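# Sort control boxes with endlessly spinning knobs into red field

## Task

Each control box has a knob. A working knob stops before one full rotation, while a broken one spins freely with no end stop, and one or more boxes are broken. Move every broken box so it sits entirely within the red area. Keep every working box on the table and fully outside that area. All boxes must end up standing upright. Forcing a working knob past its stop and breaking it makes the task fail.

## Robot and tools

ROBOT. There are two arms, left_arm and right_arm, each with a parallel two-finger gripper. Each arm has six joints. In every row and every per-joint list in a result, they come in this order: shoulder, elbow, waist, wrist pitch, wrist yaw, wrist roll. Go by this order only. Stated joint ranges in rad: shoulder 0.000 to 3.142, elbow 0.000 to 3.142, waist -2.618 to 3.054, wrist pitch -1.571 to 1.571, wrist yaw -1.571 to 1.571, wrist roll -2.094 to 2.094. The true ends can differ from these by up to 0.059 rad either way.

FRAME. All hand positions and orientations are given in the scene frame. Its origin is at table-top height, midway between the arms' nominal bases. +z points up and +x points out over the table. left_arm is on the +y side; arm names do not match image sides. The calibrated bases are left_arm at (-0.001, +0.331, 0) m and right_arm at (0, -0.247, +0.026) m, each with almost no rotation. A two-camera stand is fixed behind the arms.

ROW FORMAT, shared by execute_actions and move. A row is one flat list of 14 numbers, each in [-1, 1], always covering both arms. Numbers 1-6 are left_arm's joint offsets and number 7 is its gripper opening. Numbers 8-14 are the same seven values for right_arm. Joint numbers are offsets, not poses. They count from that arm's Joint targets as they stand when the action or move begins, not from the previous row, so sending the same offset twice moves the joint twice. Scale: 1.0 equals 2.224 rad for shoulder, elbow and waist, and 8.485 rad for the three wrist joints. The opening is absolute: +1 is fully open and -1 is closed. To hold an arm still, send 0 for its joints and repeat its current opening; a 0 in the opening slot is a real command (half open).

execute_actions(actions, cameras). actions is a list of actions. Each action is a table of up to 15 rows, and each row is one control step of 1/30 s. A table with fewer rows repeats its last row until 15 steps have run. An action is rejected for both arms if it would push any joint more than 0.059 rad outward past its stated range. A malformed action, or a failing first action, rejects the whole call. cameras lists camera names, ["all"] or []. Images come only when you ask for them, or when actions is empty.

move(target, speed, blend, opening_speed, grip_force, blocking, cameras). target is one 14-number row, or a list of up to 15 rows. Every row counts from the same Joint targets held at the call's start. All joints travel together, so grippers trace curves. The path does not avoid obstacles or the other arm. speed is the peak rate in rad/s of whichever joint has the farthest to go: 0.01 to 12.57, default 0.5. It may be one value or one per target. blend, in rad, rounds corners at intermediate targets; 0 means stop at each one. opening_speed (0.2 or more, scale units per second) ramps the gripper gently. grip_force sets the per-pad force limit, about 10 to 50 N, given as one value or one per arm. It persists until changed, and lower values close slowly. blocking=false returns after about 0.5 s while the motion continues. The result ends with a 'move:' line: done, off_target (resting more than 0.035 rad from the target), moving, held, or fault. It may add limits=held. Faster moves and targets set deeper past a contact press harder.

wait(seconds). seconds is 0 to 10. Lets time pass while each arm keeps its last command; it returns early if a running move ends. stop() brakes a running move; fast motion needs room to stop. zoom_image(camera, region) enlarges part of the latest image from a camera. region is [x0, y0, x1, y1] in pixels from the top-left, at most 504 by 504. Cameras: cam_head_left, cam_head_right, cam_high, cam_low, cam_left_wrist, cam_right_wrist, each 672x504. finished_scene(scene) ends the current scene for good and takes that scene's number. Make no further calls in that reply.

RESULTS. end_effector_position (m) and end_effector_quat_wxyz are in the scene frame. They can be off by a few cm, more at long reach. This point lies between the finger pads, about 1 cm behind the tips. The fingers point along gripper +z and close along its y. Joint positions and velocities are listed per arm in joint order, then the pad gap in m (0.094 means fully open). Joint targets are the base that your next offsets count from. Tool commands shows each gripper's current command. grip_measured reads the opening on the command scale, and grip_effort_nm is the gripper motor's averaged effort (negative means closing). Joint torques are raw drive outputs that include the arm's weight. Messages to watch for: 'joint sent to its limit'; 'joint command not followed', when the clearance check altered targets; MOTOR HOT above 75 °C. OVER-TEMPERATURE FAULT comes at 90 °C: that arm folds and stays idle for the rest of the scene. Holding loads, staying stretched out, or straining at unreachable poses heats the motors.

MOTION NOTES. Joint speed is capped, so large offsets may need several actions. Friction and weight can leave joints short of or past their target, and very small changes may not happen. If an arm is stuck pushing, command its targets back past its measured positions. The scene keeps running while you think.

TASK ADVICE. Turn each knob gently and only a little beyond the point where it stops. A knob that keeps turning through a full revolution is broken, while one that halts is good. Never force a good knob past its stop. Carry broken boxes upright and set them down fully inside the red field. Do not stack or tip boxes, and never let anything leave the table. Avoid drops, releasing objects while they move, fast impacts, hard pushes, contact between the two arms, and strain on the wrist camera cables.

Each tool is called after "Emit:" in YAML: its name, and indented under it one key for each argument.

## Session

Emit:
execute_actions:
  actions: []

Scene clock: 0.00 s.
left_arm: end_effector_position=(+0.3863, +0.3496, +0.0915) grip_measured=+1.000 grip_effort_nm=n/a end_effector_quat_wxyz=(+0.559, -0.060, +0.825, +0.056) | right_arm: end_effector_position=(+0.3912, -0.2452, +0.0984) grip_measured=+1.000 grip_effort_nm=n/a end_effector_quat_wxyz=(+0.552, +0.028, +0.832, -0.052)
Joint names: [shoulder, elbow, waist, wrist pitch, wrist yaw, wrist roll]
Joint positions: left_arm=[1.484 0.371 -0.039 0.728 -0.198 -0.052 0.094] | right_arm=[1.587 0.369 0.057 0.814 0.206 0.026 0.094]
Joint velocities: within noise
Joint torques (N m): no reading
Heat: left arm: 30 °C; right arm: 30 °C.
Joint targets: left_arm=[1.480 0.376 -0.039 0.722 -0.198 -0.052] | right_arm=[1.582 0.374 0.057 0.812 0.205 0.027]
Tool commands: left_gripper/opening=+1.0 right_gripper/opening=+1.0

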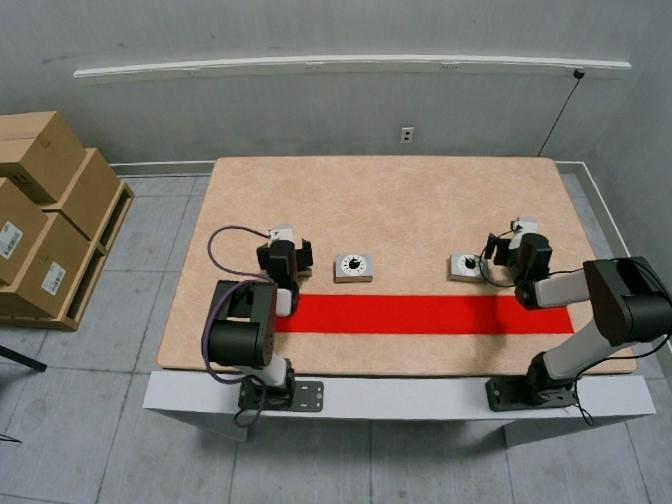

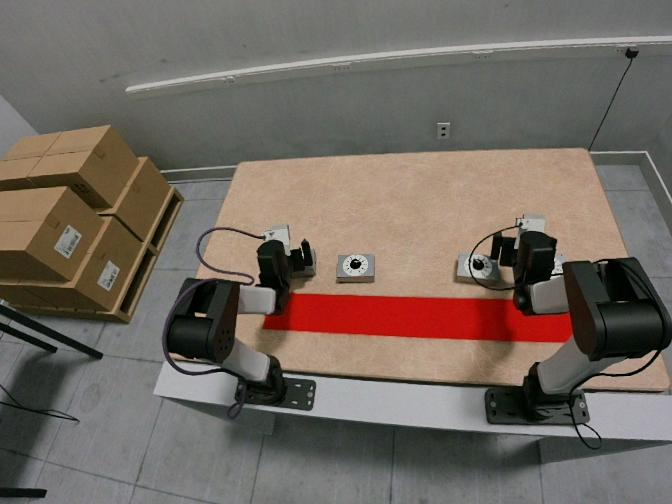

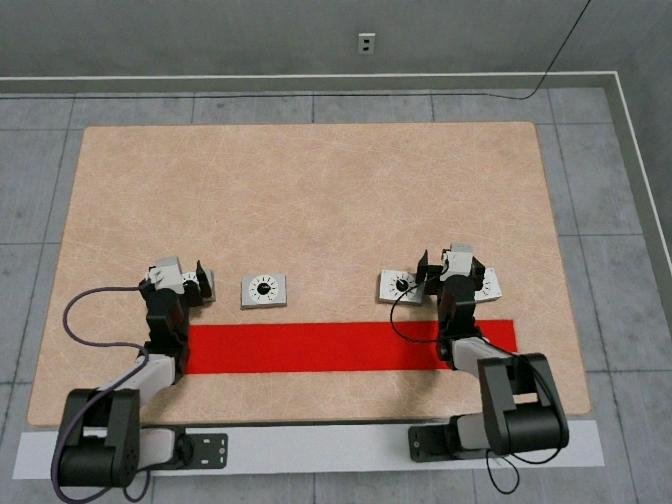

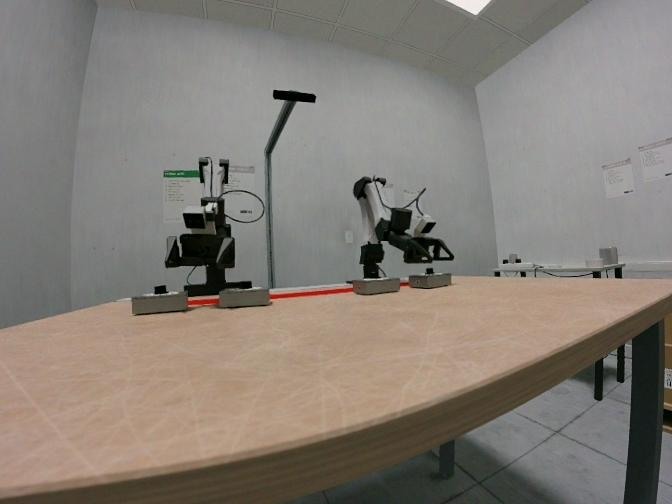

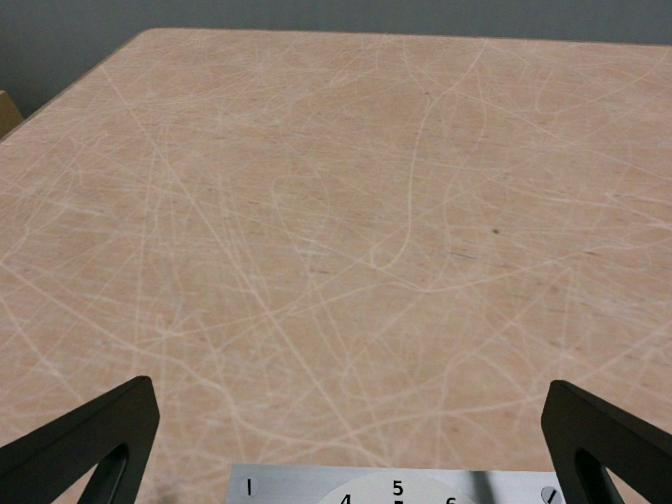

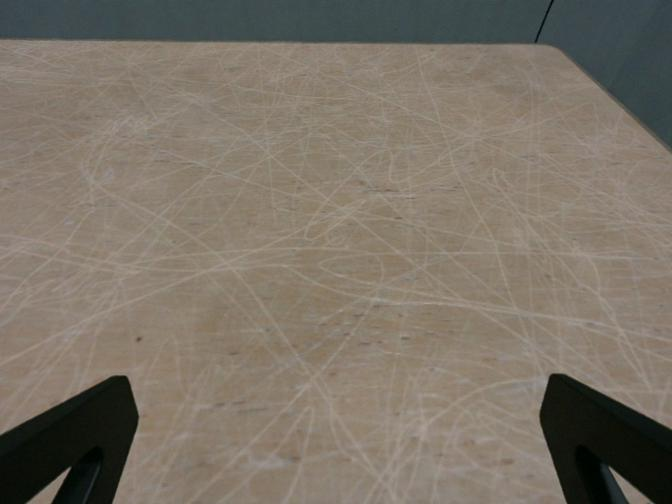

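Emit:
zoom_image:
  camera: "cam_high"
  region: [140, 240, 300, 360]

Emit:
zoom_image:
  camera: "cam_high"
  region: [360, 240, 520, 360]

Emit:
zoom_image:
  camera: "cam_head_right"
  region: [440, 220, 580, 320]

Emit:
zoom_image:
  camera: "cam_low"
  region: [110, 240, 290, 330]

Scaled by 3.150 from the camera's 672x504 image, which has a finer 960x720 frame.

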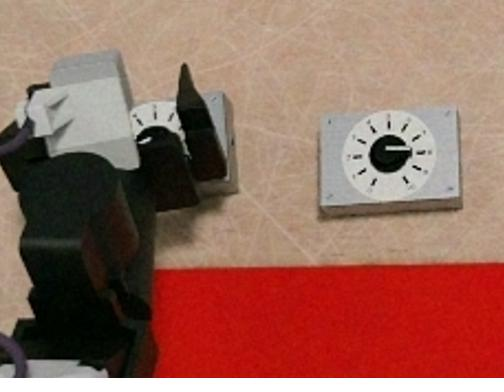

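Scaled by 3.150 from the camera's 672x504 image, which has a finer 960x720 frame.

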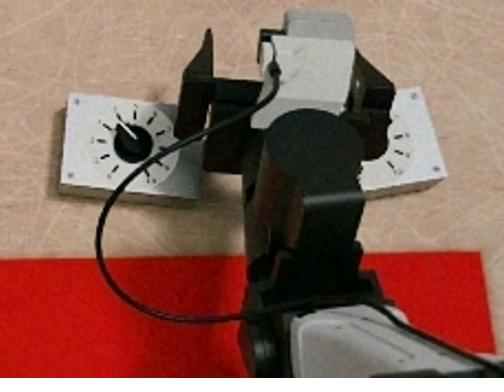

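Scaled by 3.600 from the camera's 672x504 image, which has a finer 960x720 frame.

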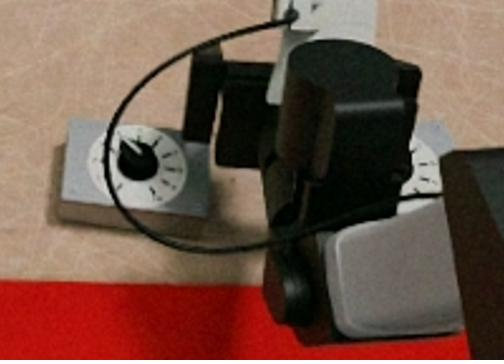

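Scaled by 2.800 from the camera's 672x504 image, which has a finer 960x720 frame.

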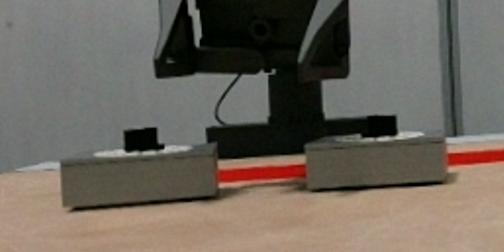

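Emit:
move:
  target:
    - [0,0.2248,0,-0.0825,0.0117,0.003,1,0,0.2248,-0.05,-0.0825,-0.012,-0.0016,1]
    - [0.2194,0.6046,0.0233,-0.2411,0.0233,0.0061,1,0.158,0.5386,-0.1398,-0.2382,-0.0242,-0.0032,1]
  blend: 0.1
  speed: 1.0
  cameras: ["all"]

Scene clock: 107.77 s.
left_arm: end_effector_position=(+0.3708, +0.3346, +0.1072) grip_measured=+1.000 grip_effort_nm=-0.04 end_effector_quat_wxyz=(+0.003, -0.011, +1.000, +0.004) | right_arm: end_effector_position=(+0.3510, -0.3251, +0.1048) grip_measured=+1.000 grip_effort_nm=0.00 end_effector_quat_wxyz=(-0.002, +0.109, +0.994, -0.007)
Joint names: [shoulder, elbow, waist, wrist pitch, wrist yaw, wrist roll]
Joint positions: left_arm=[1.952 1.698 0.008 -1.312 -0.008 -0.016 0.094] | right_arm=[1.922 1.543 -0.25 -1.196 0.015 0.007 0.094]
Joint torques (N m): left_arm=[-9.26 7.83 0.31 0.16 0.04 0.11] | right_arm=[-8.16 9.46 -0.53 0.29 -0.05 -0.11]
Heat: left arm: 37 °C; right arm: 35 °C.
Joint targets: left_arm=[1.969 1.721 0.013 -1.323 -0.001 0.000] | right_arm=[1.934 1.572 -0.254 -1.209 0.000 0.000]
move: done
camera_calibration:
cam_left_wrist: T_world_to_cam=[[0.0296555, -0.999193, -0.0271063, 0.328821], [-0.913829, -0.0380902, 0.404309, 0.346564], [-0.405015, 0.0127805, -0.914221, 0.336352], [0, 0, 0, 1]] pos_world=[0.443176, 0.337458, 0.176294]
cam_right_wrist: T_world_to_cam=[[-0.224843, -0.974059, 0.0256014, -0.240056], [-0.873723, 0.213174, 0.437224, 0.365613], [-0.43134, 0.0759383, -0.898988, 0.358305], [0, 0, 0, 1]] pos_world=[0.420021, -0.338977, 0.168403]

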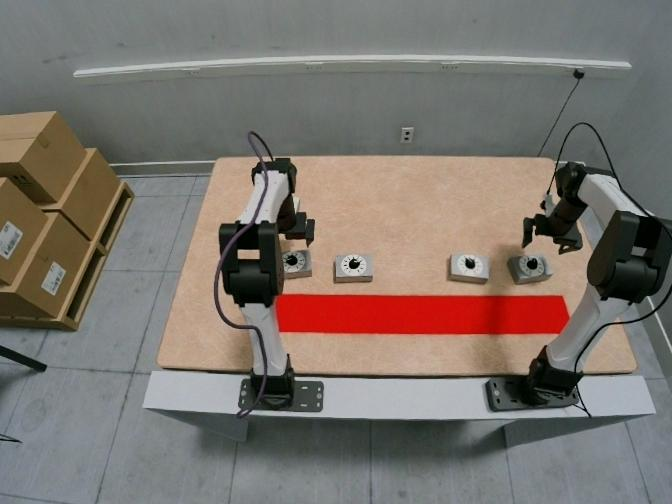

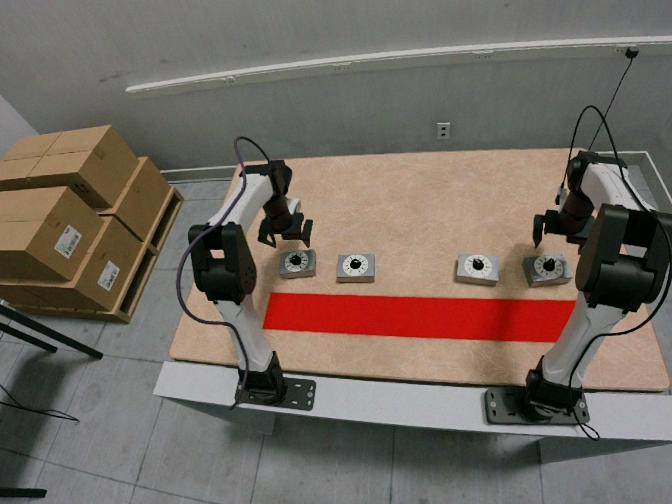

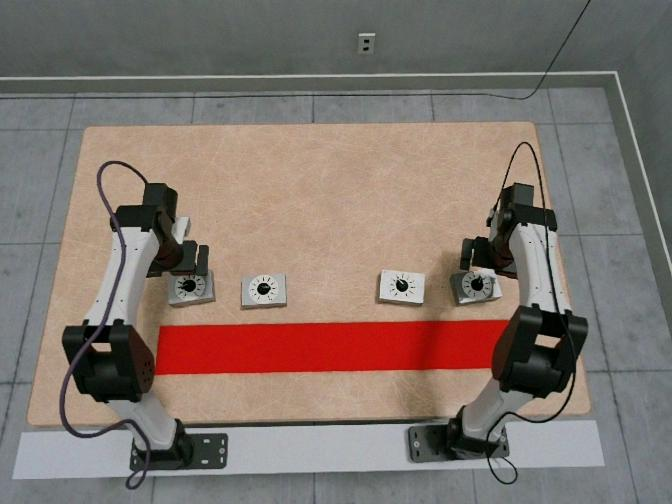

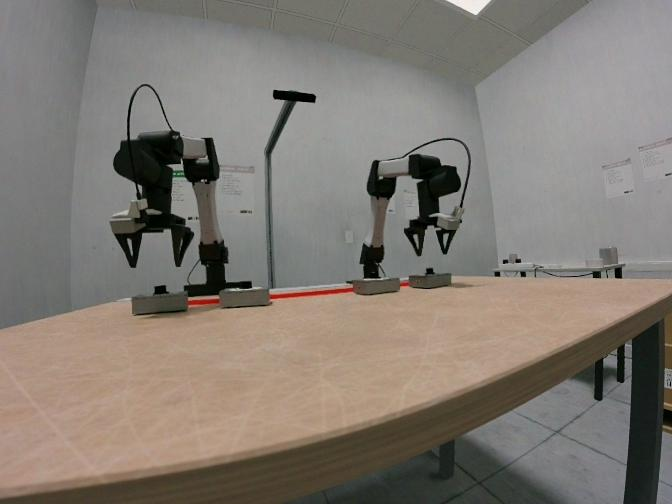

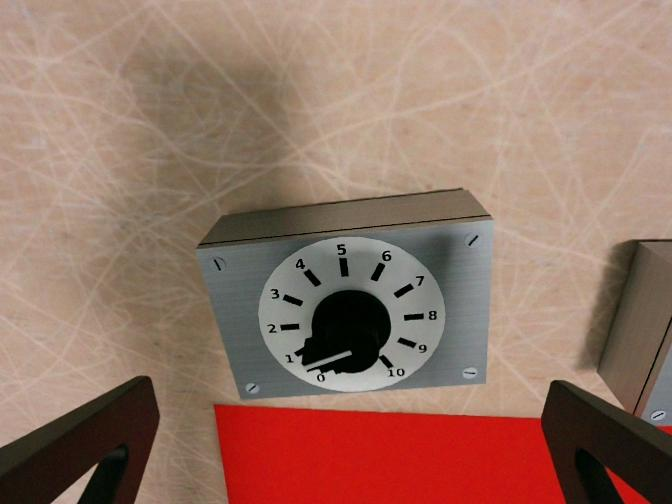

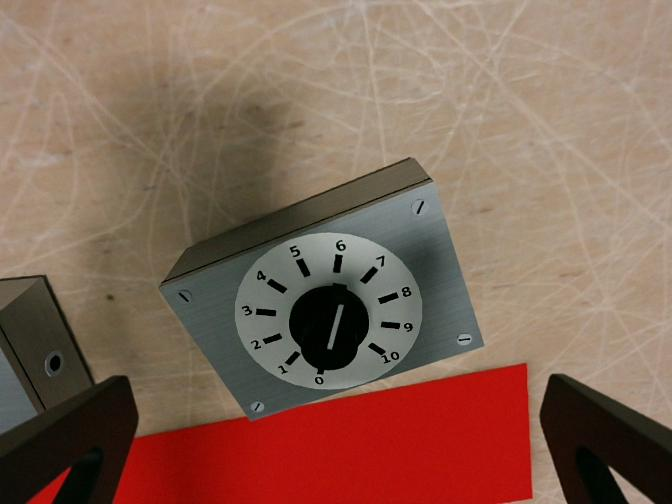

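Emit:
zoom_image:
  camera: "cam_high"
  region: [150, 240, 310, 340]

Emit:
zoom_image:
  camera: "cam_high"
  region: [360, 240, 520, 340]

Emit:
zoom_image:
  camera: "cam_low"
  region: [120, 210, 280, 330]

Emit:
zoom_image:
  camera: "cam_low"
  region: [340, 190, 480, 310]

Emit:
zoom_image:
  camera: "cam_left_wrist"
  region: [190, 180, 510, 420]

Scaled by 3.150 from the camera's 672x504 image, which has a finer 960x720 frame.

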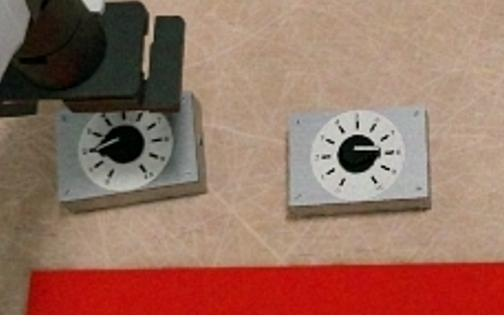

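Scaled by 3.150 from the camera's 672x504 image, which has a finer 960x720 frame.

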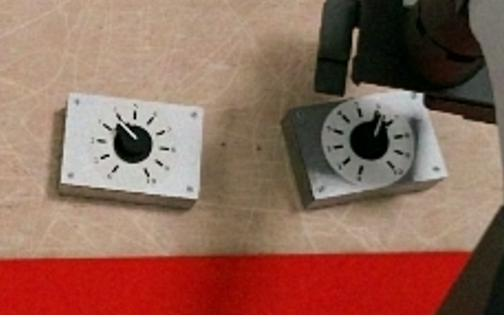

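Scaled by 3.150 from the camera's 672x504 image, which has a finer 960x720 frame.

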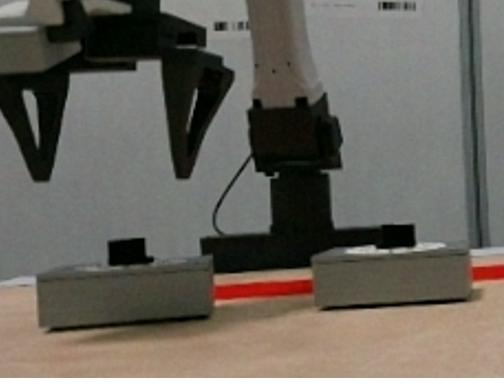

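Scaled by 3.600 from the camera's 672x504 image, which has a finer 960x720 frame.

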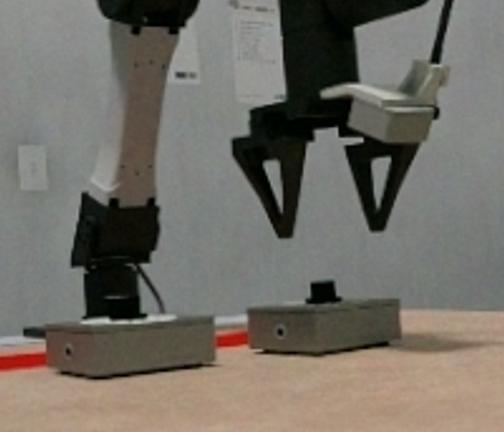

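Scaled by 1.575 from the camera's 672x504 image, which has a finer 960x720 frame.

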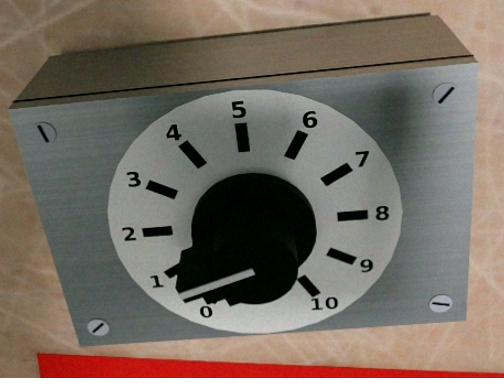

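Emit:
move:
  target: [-0.0219,-0.1002,-0.0025,0.0205,0,0.1543,1,0,0,0,0,0,0,1]
  speed: 1.0
  cameras: ["cam_left_wrist","cam_low","cam_high"]

Scene clock: 193.70 s.
left_arm: end_effector_position=(+0.3562, +0.3344, +0.0596) grip_measured=+1.000 grip_effort_nm=-0.04 end_effector_quat_wxyz=(-0.015, +0.599, +0.801, -0.007) | right_arm: end_effector_position=(+0.3509, -0.3251, +0.1048) grip_measured=+1.000 grip_effort_nm=0.01 end_effector_quat_wxyz=(-0.003, +0.109, +0.994, -0.007)
Joint names: [shoulder, elbow, waist, wrist pitch, wrist yaw, wrist roll]
Joint positions: left_arm=[1.952 1.508 0.008 -1.16 -0.007 1.29 0.094] | right_arm=[1.922 1.543 -0.25 -1.196 0.015 0.007 0.094]
Joint torques (N m): left_arm=[-13.19 5.05 -0.12 0.26 0.08 0.12] | right_arm=[-8.1 9.37 -0.4 0.33 -0.07 -0.11]
Heat: left arm: 39 °C; right arm: 38 °C.
Joint targets: left_arm=[1.920 1.498 0.007 -1.149 -0.001 1.309] | right_arm=[1.934 1.572 -0.254 -1.209 0.000 0.000]
move: done
camera_calibration:
cam_left_wrist: T_world_to_cam=[[-0.95694, -0.290101, 0.010339, 0.43982], [-0.25857, 0.868035, 0.42386, -0.185108], [-0.131937, 0.402936, -0.905669, 0.0586949], [0, 0, 0, 1]] pos_world=[0.380762, 0.264623, 0.127071]
Images, in order (width x height): cam_high 672x504, cam_low 672x504, cam_left_wrist 672x504.

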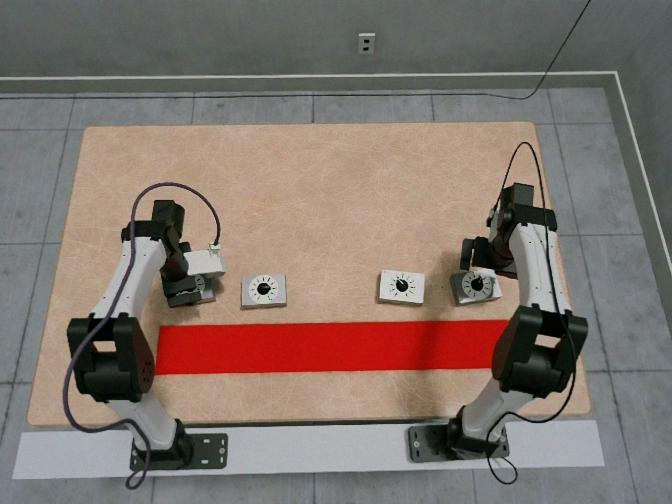

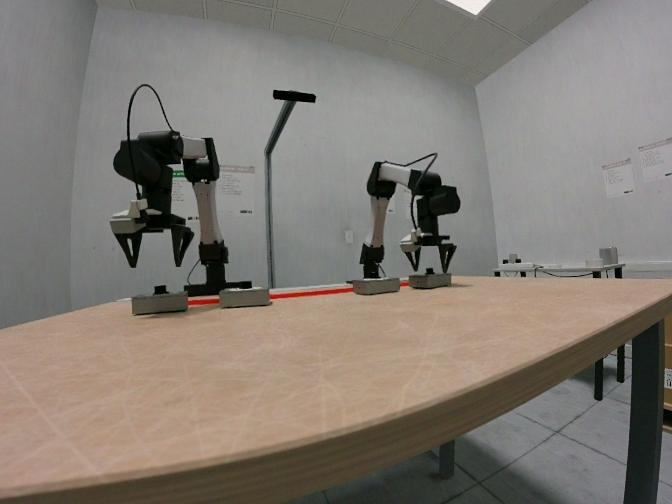

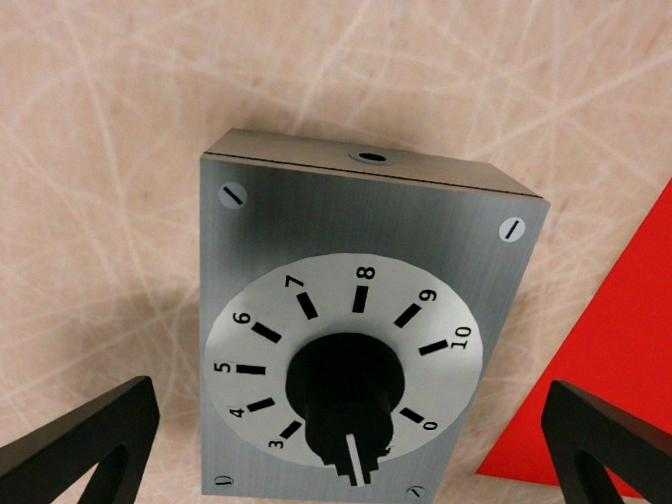

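Emit:
zoom_image:
  camera: "cam_low"
  region: [390, 220, 470, 300]

Scaled by 6.300 from the camera's 672x504 image, which has a finer 960x720 frame.

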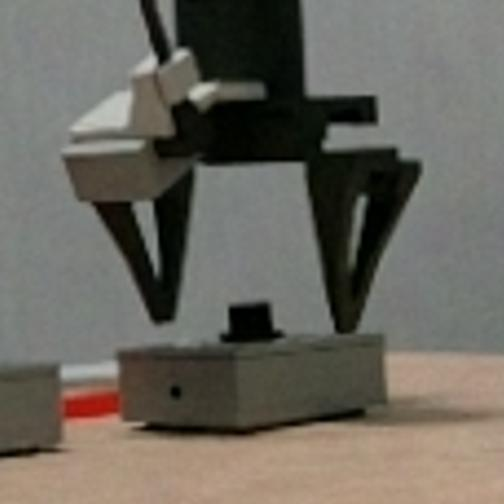

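Emit:
move:
  target: [0,0,0,0,0,0,-0.3,0,0,0,0,0,0,1]
  cameras: ["cam_left_wrist"]

Emit:
move:
  target: [0,0,0,0,0,0,-0.7,0,0,0,0,0,0,1]
  grip_force: [15,50]
  cameras: ["cam_left_wrist"]

Scene clock: 220.33 s.
left_arm: end_effector_position=(+0.3562, +0.3344, +0.0596) grip_measured=-0.298 grip_effort_nm=-0.14 end_effector_quat_wxyz=(-0.015, +0.599, +0.801, -0.007) | right_arm: end_effector_position=(+0.3509, -0.3251, +0.1048) grip_measured=+1.000 grip_effort_nm=0.01 end_effector_quat_wxyz=(-0.003, +0.109, +0.994, -0.007)
Joint names: [shoulder, elbow, waist, wrist pitch, wrist yaw, wrist roll]
Joint positions: left_arm=[1.952 1.508 0.008 -1.16 -0.007 1.29 0.033] | right_arm=[1.922 1.543 -0.25 -1.196 0.015 0.007 0.094]
Joint torques (N m): left_arm=[-13.19 5.05 -0.12 0.26 0.08 0.14] | right_arm=[-8.08 9.44 -0.54 0.33 -0.06 -0.1]
Heat: left arm: 44 °C; right arm: 39 °C.
Joint targets: left_arm=[1.920 1.498 0.007 -1.149 -0.001 1.309] | right_arm=[1.934 1.572 -0.254 -1.209 0.000 0.000]
move: done
camera_calibration:
cam_left_wrist: T_world_to_cam=[[-0.95717, -0.289341, 0.0103623, 0.439702], [-0.25787, 0.868242, 0.423862, -0.18543], [-0.131638, 0.403036, -0.905667, 0.0585542], [0, 0, 0, 1]] pos_world=[0.380761, 0.264622, 0.127071]
Images, in order (width x height): cam_left_wrist 672x504.

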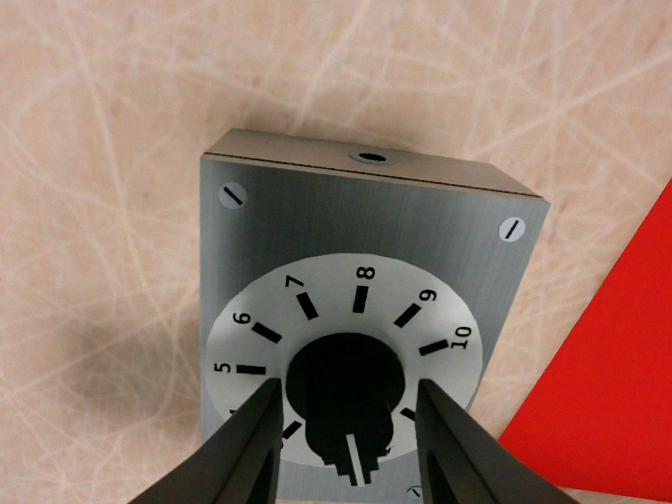

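Scene clock: 222.00 s.
left_arm: end_effector_position=(+0.3568, +0.3344, +0.0598) grip_measured=-0.583 grip_effort_nm=-0.40 end_effector_quat_wxyz=(-0.014, +0.599, +0.801, -0.006) | right_arm: end_effector_position=(+0.3509, -0.3251, +0.1048) grip_measured=+1.000 grip_effort_nm=0.00 end_effector_quat_wxyz=(-0.003, +0.109, +0.994, -0.007)
Joint names: [shoulder, elbow, waist, wrist pitch, wrist yaw, wrist roll]
Joint positions: left_arm=[1.951 1.508 0.008 -1.158 -0.007 1.29 0.02] | right_arm=[1.922 1.543 -0.25 -1.196 0.015 0.007 0.094]
Joint torques (N m): left_arm=[-13.15 5.07 -0.12 0.25 0.08 0.14] | right_arm=[-8.12 9.43 -0.53 0.33 -0.07 -0.09]
Heat: left arm: 45 °C; right arm: 39 °C.
Joint targets: left_arm=[1.920 1.498 0.007 -1.149 -0.001 1.309] | right_arm=[1.934 1.572 -0.254 -1.209 0.000 0.000]
grip_force (N): 15, 50
move: done
camera_calibration:
cam_left_wrist: T_world_to_cam=[[-0.9572, -0.289333, 0.00740685, 0.440459], [-0.25917, 0.868245, 0.423063, -0.18486], [-0.128837, 0.403036, -0.90607, 0.0578622], [0, 0, 0, 1]] pos_world=[0.381152, 0.264622, 0.127372]
Images, in order (width x height): cam_left_wrist 672x504.

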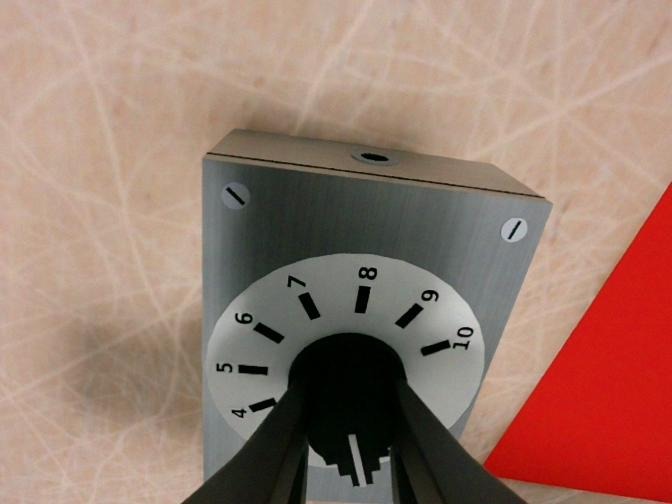

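Emit:
move:
  target: [0,0,0,0,0,-0.0617,-0.7,0,0,0,0,0,0,1]
  speed: 0.6
  cameras: ["cam_left_wrist"]

Emit:
move:
  target: [0,0,0,0,0,-0.0617,-0.7,0,0,0,0,0,0,1]
  speed: 0.6
  cameras: ["cam_left_wrist"]

Scene clock: 230.33 s.
left_arm: end_effector_position=(+0.3563, +0.3341, +0.0598) grip_measured=-0.585 grip_effort_nm=-0.42 end_effector_quat_wxyz=(-0.016, +0.386, +0.922, -0.004) | right_arm: end_effector_position=(+0.3509, -0.3251, +0.1048) grip_measured=+1.000 grip_effort_nm=0.01 end_effector_quat_wxyz=(-0.003, +0.109, +0.994, -0.007)
Joint names: [shoulder, elbow, waist, wrist pitch, wrist yaw, wrist roll]
Joint positions: left_arm=[1.951 1.507 0.008 -1.159 -0.006 0.798 0.02] | right_arm=[1.922 1.543 -0.25 -1.196 0.015 0.007 0.094]
Joint torques (N m): left_arm=[-13.14 5.14 -0.1 0.29 0.06 -0.16] | right_arm=[-8.03 9.4 -0.53 0.33 -0.05 -0.09]
Heat: left arm: 46 °C; right arm: 39 °C.
Joint targets: left_arm=[1.920 1.498 0.007 -1.149 -0.001 0.786] | right_arm=[1.934 1.572 -0.254 -1.209 0.000 0.000]
grip_force (N): 15, 50
move: done
camera_calibration:
cam_left_wrist: T_world_to_cam=[[-0.707017, -0.707196, -0.000517159, 0.49086], [-0.637555, 0.637077, 0.433193, 0.0266733], [-0.306023, 0.306605, -0.901301, 0.152846], [0, 0, 0, 1]] pos_world=[0.410826, 0.283278, 0.126459]
Images, in order (width x height): cam_left_wrist 672x504.

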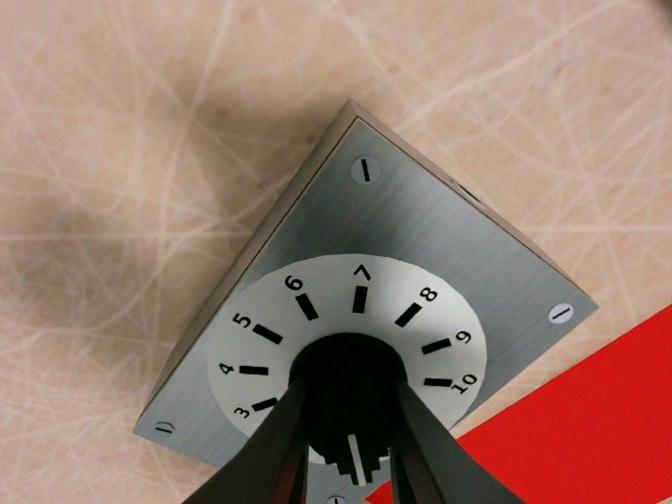

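Scene clock: 232.03 s.
left_arm: end_effector_position=(+0.3560, +0.3328, +0.0604) grip_measured=-0.585 grip_effort_nm=-0.42 end_effector_quat_wxyz=(-0.016, +0.135, +0.991, -0.003) | right_arm: end_effector_position=(+0.3509, -0.3251, +0.1048) grip_measured=+1.000 grip_effort_nm=0.00 end_effector_quat_wxyz=(-0.003, +0.109, +0.994, -0.007)
Joint names: [shoulder, elbow, waist, wrist pitch, wrist yaw, wrist roll]
Joint positions: left_arm=[1.949 1.507 0.008 -1.161 0.002 0.276 0.019] | right_arm=[1.922 1.543 -0.25 -1.196 0.015 0.007 0.094]
Joint torques (N m): left_arm=[-13 5.15 -0.13 0.32 -0.03 -0.2] | right_arm=[-8.02 9.39 -0.44 0.31 -0.07 -0.11]
Heat: left arm: 46 °C; right arm: 39 °C.
Joint targets: left_arm=[1.920 1.498 0.007 -1.149 -0.001 0.262] | right_arm=[1.934 1.572 -0.254 -1.209 0.000 0.000]
grip_force (N): 15, 50
move: done
camera_calibration:
cam_left_wrist: T_world_to_cam=[[-0.260107, -0.965538, -0.00902219, 0.417068], [-0.86982, 0.230244, 0.436349, 0.244975], [-0.419234, 0.121345, -0.899732, 0.255617], [0, 0, 0, 1]] pos_world=[0.42873, 0.315273, 0.126855]
Images, in order (width x height): cam_left_wrist 672x504.

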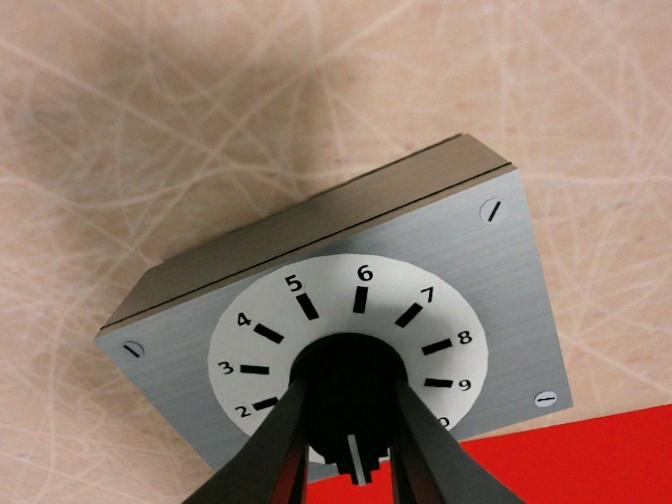

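Emit:
move:
  target: [0,0,0,0,0,-0.03,-0.7,0,0,0,0,0,0,1]
  speed: 0.5
  cameras: ["cam_left_wrist"]

Emit:
move:
  target: [0,0,0,0,0,-0.0411,-0.7,0,0,0,0,0,0,1]
  speed: 0.5
  cameras: ["cam_left_wrist"]

Scene clock: 245.20 s.
left_arm: end_effector_position=(+0.3560, +0.3321, +0.0607) grip_measured=-0.585 grip_effort_nm=-0.42 end_effector_quat_wxyz=(-0.016, +0.008, +1.000, -0.003) | right_arm: end_effector_position=(+0.3509, -0.3251, +0.1048) grip_measured=+1.000 grip_effort_nm=0.00 end_effector_quat_wxyz=(-0.003, +0.109, +0.994, -0.007)
Joint names: [shoulder, elbow, waist, wrist pitch, wrist yaw, wrist roll]
Joint positions: left_arm=[1.948 1.507 0.008 -1.161 0.006 0.022 0.019] | right_arm=[1.922 1.543 -0.25 -1.196 0.015 0.007 0.094]
Joint torques (N m): left_arm=[-12.93 5.16 -0.1 0.32 -0.08 -0.17] | right_arm=[-8.01 9.4 -0.51 0.32 -0.06 -0.11]
Heat: left arm: 46 °C; right arm: 40 °C.
Joint targets: left_arm=[1.920 1.498 0.007 -1.150 -0.001 0.008] | right_arm=[1.934 1.572 -0.254 -1.209 0.000 0.000]
grip_force (N): 15, 50
move: done
camera_calibration:
cam_left_wrist: T_world_to_cam=[[-0.00945818, -0.99987, -0.0130285, 0.338842], [-0.899248, 0.00280654, 0.437431, 0.330865], [-0.437337, 0.0158532, -0.899158, 0.297355], [0, 0, 0, 1]] pos_world=[0.430779, 0.333156, 0.127054]
Images, in order (width x height): cam_left_wrist 672x504.

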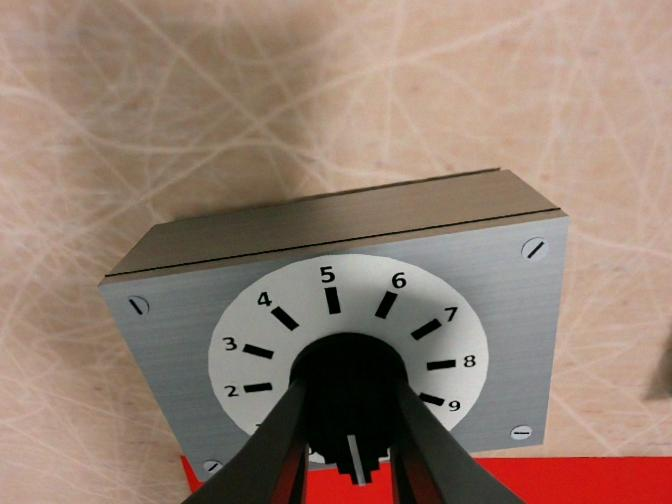

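Scene clock: 246.67 s.
left_arm: end_effector_position=(+0.3562, +0.3314, +0.0612) grip_measured=-0.586 grip_effort_nm=-0.42 end_effector_quat_wxyz=(-0.015, -0.165, +0.986, -0.003) | right_arm: end_effector_position=(+0.3509, -0.3251, +0.1048) grip_measured=+1.000 grip_effort_nm=0.00 end_effector_quat_wxyz=(-0.003, +0.109, +0.994, -0.007)
Joint names: [shoulder, elbow, waist, wrist pitch, wrist yaw, wrist roll]
Joint positions: left_arm=[1.947 1.507 0.008 -1.161 0.01 -0.326 0.019] | right_arm=[1.922 1.543 -0.25 -1.196 0.015 0.007 0.094]
Joint torques (N m): left_arm=[-12.78 5.16 -0.12 0.33 -0.13 -0.24] | right_arm=[-7.99 9.36 -0.49 0.34 -0.05 -0.1]
Heat: left arm: 46 °C; right arm: 40 °C.
Joint targets: left_arm=[1.920 1.498 0.007 -1.149 -0.001 -0.341] | right_arm=[1.934 1.572 -0.254 -1.209 0.000 0.000]
grip_force (N): 15, 50
move: done
camera_calibration:
cam_left_wrist: T_world_to_cam=[[0.331969, -0.943089, -0.0194961, 0.198059], [-0.845423, -0.306631, 0.437307, 0.414251], [-0.418397, -0.12869, -0.899101, 0.339058], [0, 0, 0, 1]] pos_world=[0.426329, 0.357443, 0.127553]
Images, in order (width x height): cam_left_wrist 672x504.

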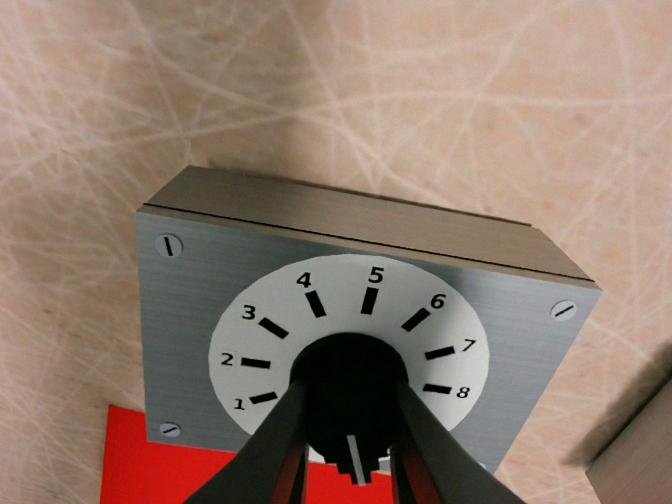

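Emit:
move:
  target: [0,0,0,0,0,-0.0617,-0.7,0,0,0,0,0,0,1]
  speed: 0.6
  cameras: ["cam_left_wrist"]

Emit:
move:
  target: [0,0,0,0,0,-0.0617,-0.7,0,0,0,0,0,0,1]
  speed: 0.6
  cameras: ["cam_left_wrist"]

Scene clock: 257.90 s.
left_arm: end_effector_position=(+0.3582, +0.3312, +0.0618) grip_measured=-0.586 grip_effort_nm=-0.42 end_effector_quat_wxyz=(-0.011, -0.414, +0.910, -0.001) | right_arm: end_effector_position=(+0.3509, -0.3251, +0.1048) grip_measured=+1.000 grip_effort_nm=0.00 end_effector_quat_wxyz=(-0.003, +0.109, +0.994, -0.007)
Joint names: [shoulder, elbow, waist, wrist pitch, wrist yaw, wrist roll]
Joint positions: left_arm=[1.945 1.507 0.008 -1.153 0.011 -0.848 0.019] | right_arm=[1.922 1.543 -0.25 -1.196 0.015 0.007 0.094]
Joint torques (N m): left_arm=[-12.62 5.16 -0.12 0.25 -0.16 -0.22] | right_arm=[-7.97 9.46 -0.51 0.33 -0.06 -0.09]
Heat: left arm: 46 °C; right arm: 40 °C.
Joint targets: left_arm=[1.920 1.498 0.007 -1.149 -0.001 -0.865] | right_arm=[1.934 1.572 -0.254 -1.209 0.000 0.000]
grip_force (N): 15, 50
move: done
camera_calibration:
cam_left_wrist: T_world_to_cam=[[0.75833, -0.651312, -0.0270037, -0.0516022], [-0.579988, -0.693038, 0.42815, 0.44912], [-0.297574, -0.309017, -0.903304, 0.357187], [0, 0, 0, 1]] pos_world=[0.405905, 0.388025, 0.128965]
Images, in order (width x height): cam_left_wrist 672x504.

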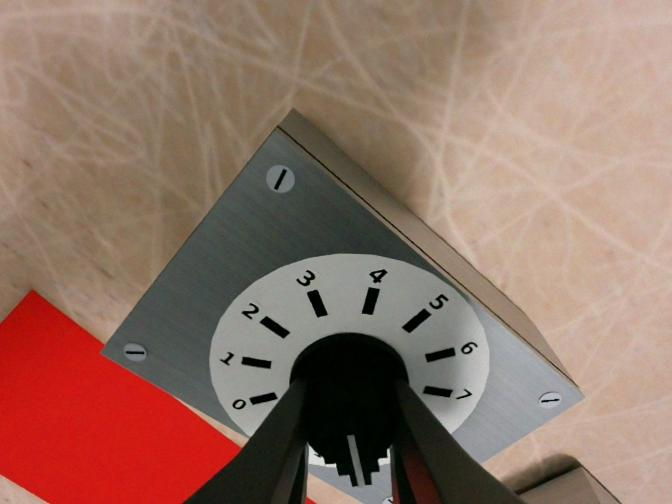

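Scene clock: 259.60 s.
left_arm: end_effector_position=(+0.3592, +0.3312, +0.0618) grip_measured=-0.586 grip_effort_nm=-0.42 end_effector_quat_wxyz=(-0.009, -0.635, +0.772, +0.001) | right_arm: end_effector_position=(+0.3509, -0.3251, +0.1048) grip_measured=+1.000 grip_effort_nm=0.01 end_effector_quat_wxyz=(-0.003, +0.109, +0.994, -0.007)
Joint names: [shoulder, elbow, waist, wrist pitch, wrist yaw, wrist roll]
Joint positions: left_arm=[1.945 1.507 0.008 -1.149 0.011 -1.371 0.019] | right_arm=[1.922 1.543 -0.25 -1.196 0.015 0.007 0.094]
Joint torques (N m): left_arm=[-12.59 5.16 -0.13 0.19 -0.18 -0.23] | right_arm=[-8.13 9.44 -0.51 0.33 -0.07 -0.11]
Heat: left arm: 46 °C; right arm: 40 °C.
Joint targets: left_arm=[1.920 1.498 0.007 -1.149 -0.001 -1.388] | right_arm=[1.934 1.572 -0.254 -1.209 0.000 0.000]
grip_force (N): 15, 50
move: done
camera_calibration:
cam_left_wrist: T_world_to_cam=[[0.982049, -0.185772, -0.0326765, -0.286586], [-0.155007, -0.893537, 0.421384, 0.363896], [-0.107479, -0.408754, -0.906294, 0.322387], [0, 0, 0, 1]] pos_world=[0.372498, 0.403693, 0.129473]
Images, in order (width x height): cam_left_wrist 672x504.

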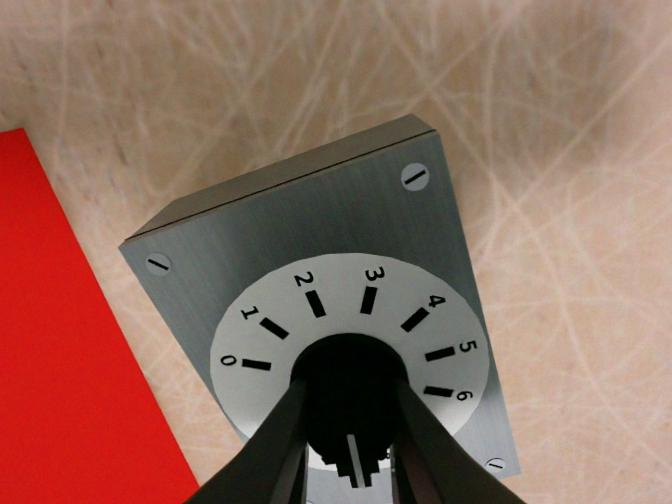

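Emit:
move:
  target:
    - [-0.0719,-0.0926,-0.0378,0.0055,0,-0.0099,-0.7,0,0,0,0,0,0,1]
    - [-0.1404,-0.1694,-0.0818,0.0076,0,-0.0214,-0.7,0,0,0,0,0,0,1]
    - [-0.2033,-0.23,-0.1421,0.007,0,-0.0372,-0.7,0,0,0,0,0,0,1]
  blend: 0.05
  speed: 0.3
  cameras: ["cam_left_wrist","cam_high","cam_low"]

Scene clock: 299.33 s.
left_arm: end_effector_position=(+0.2254, +0.2573, +0.0641) grip_measured=-0.586 grip_effort_nm=-0.42 end_effector_quat_wxyz=(-0.010, -0.636, +0.771, +0.005) | right_arm: end_effector_position=(+0.3509, -0.3251, +0.1048) grip_measured=+1.000 grip_effort_nm=0.00 end_effector_quat_wxyz=(-0.003, +0.109, +0.994, -0.007)
Joint names: [shoulder, elbow, waist, wrist pitch, wrist yaw, wrist roll]
Joint positions: left_arm=[1.49 0.991 -0.306 -1.091 0.011 -1.687 0.019] | right_arm=[1.922 1.543 -0.25 -1.196 0.015 0.007 0.094]
Joint torques (N m): left_arm=[-7.87 5.39 -0.32 0.18 -0.17 -0.21] | right_arm=[-8.01 9.52 -0.49 0.34 -0.06 -0.09]
Heat: left arm: 50 °C; right arm: 41 °C.
Joint targets: left_arm=[1.467 0.987 -0.309 -1.090 -0.001 -1.704] | right_arm=[1.934 1.572 -0.254 -1.209 0.000 0.000]
grip_force (N): 15, 50
move: done
camera_calibration:
cam_left_wrist: T_world_to_cam=[[0.982325, -0.18294, -0.0396213, -0.169196], [-0.150215, -0.896755, 0.416252, 0.276236], [-0.11168, -0.402943, -0.908385, 0.279469], [0, 0, 0, 1]] pos_world=[0.238912, 0.329374, 0.132178]
Images, in order (width x height): cam_high 672x504, cam_low 672x504, cam_left_wrist 672x504.

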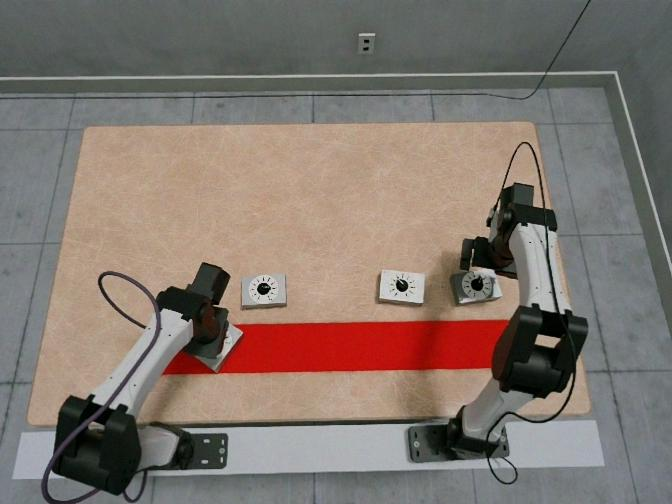

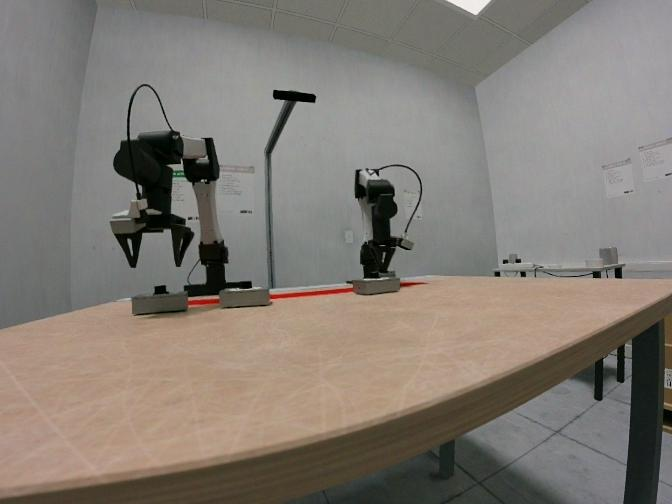

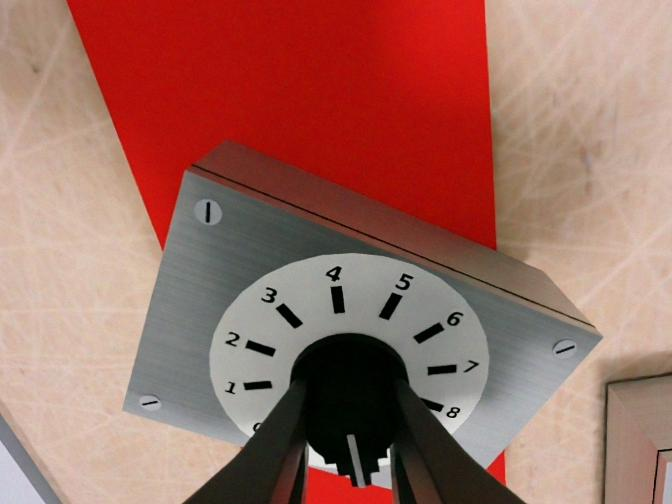

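Emit:
move:
  target:
    - [0,0,0,0,0,0,1,0,0,0,0,0,0,1]
    - [-0.0053,0.0216,0,-0.0072,0,0.2121,1,0,0,0,0,0,0,1]
  grip_force: [50,50]
  speed: 1.2
  cameras: ["cam_left_wrist","cam_high","cam_low"]

Scene clock: 335.87 s.
left_arm: end_effector_position=(+0.2206, +0.2589, +0.0732) grip_measured=+0.998 grip_effort_nm=0.05 end_effector_quat_wxyz=(-0.016, +0.192, +0.981, -0.003) | right_arm: end_effector_position=(+0.3509, -0.3251, +0.1048) grip_measured=+1.000 grip_effort_nm=0.00 end_effector_quat_wxyz=(-0.003, +0.109, +0.994, -0.007)
Joint names: [shoulder, elbow, waist, wrist pitch, wrist yaw, wrist roll]
Joint positions: left_arm=[1.474 1.013 -0.306 -1.142 0.01 0.079 0.094] | right_arm=[1.922 1.543 -0.25 -1.196 0.015 0.007 0.094]
Joint torques (N m): left_arm=[-7.45 7.51 -0.32 0.11 -0.11 0.1] | right_arm=[-8.08 9.39 -0.59 0.32 -0.06 -0.08]
Heat: left arm: 43 °C; right arm: 42 °C.
Joint targets: left_arm=[1.456 1.035 -0.309 -1.151 -0.001 0.096] | right_arm=[1.934 1.572 -0.254 -1.209 0.000 0.000]
move: done
camera_calibration:
cam_left_wrist: T_world_to_cam=[[-0.369955, -0.929023, -0.0070543, 0.325294], [-0.83671, 0.329875, 0.437149, 0.10544], [-0.403795, 0.167628, -0.899361, 0.20387], [0, 0, 0, 1]] pos_world=[0.290889, 0.233249, 0.139554]
Images, in order (width x height): cam_high 672x504, cam_low 672x504, cam_left_wrist 672x504.

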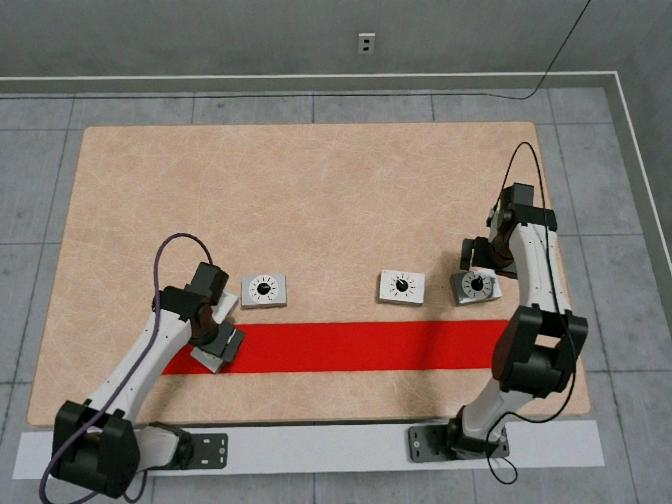

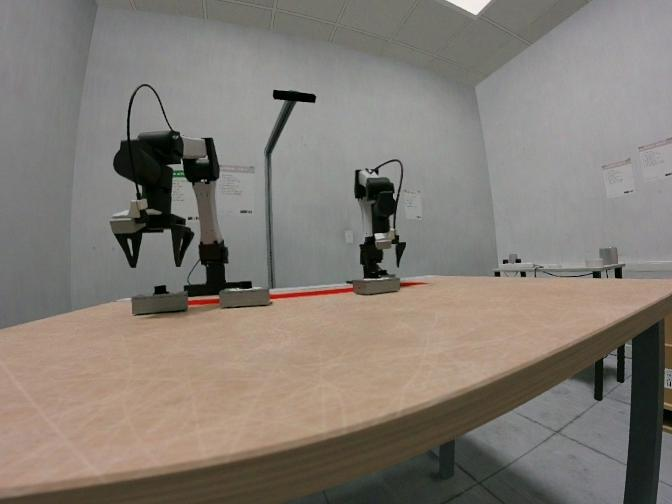

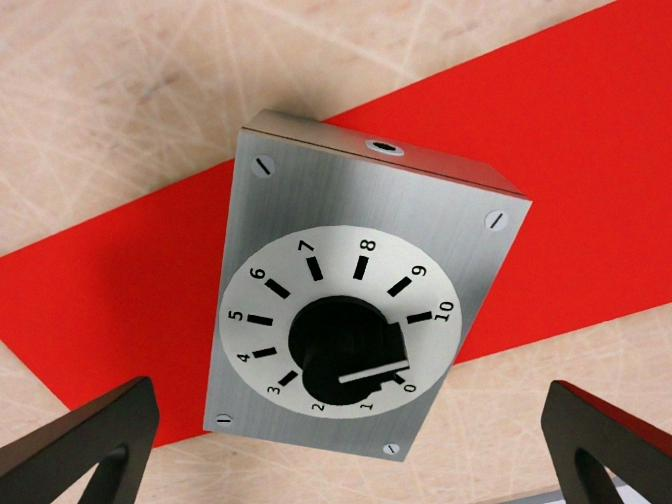

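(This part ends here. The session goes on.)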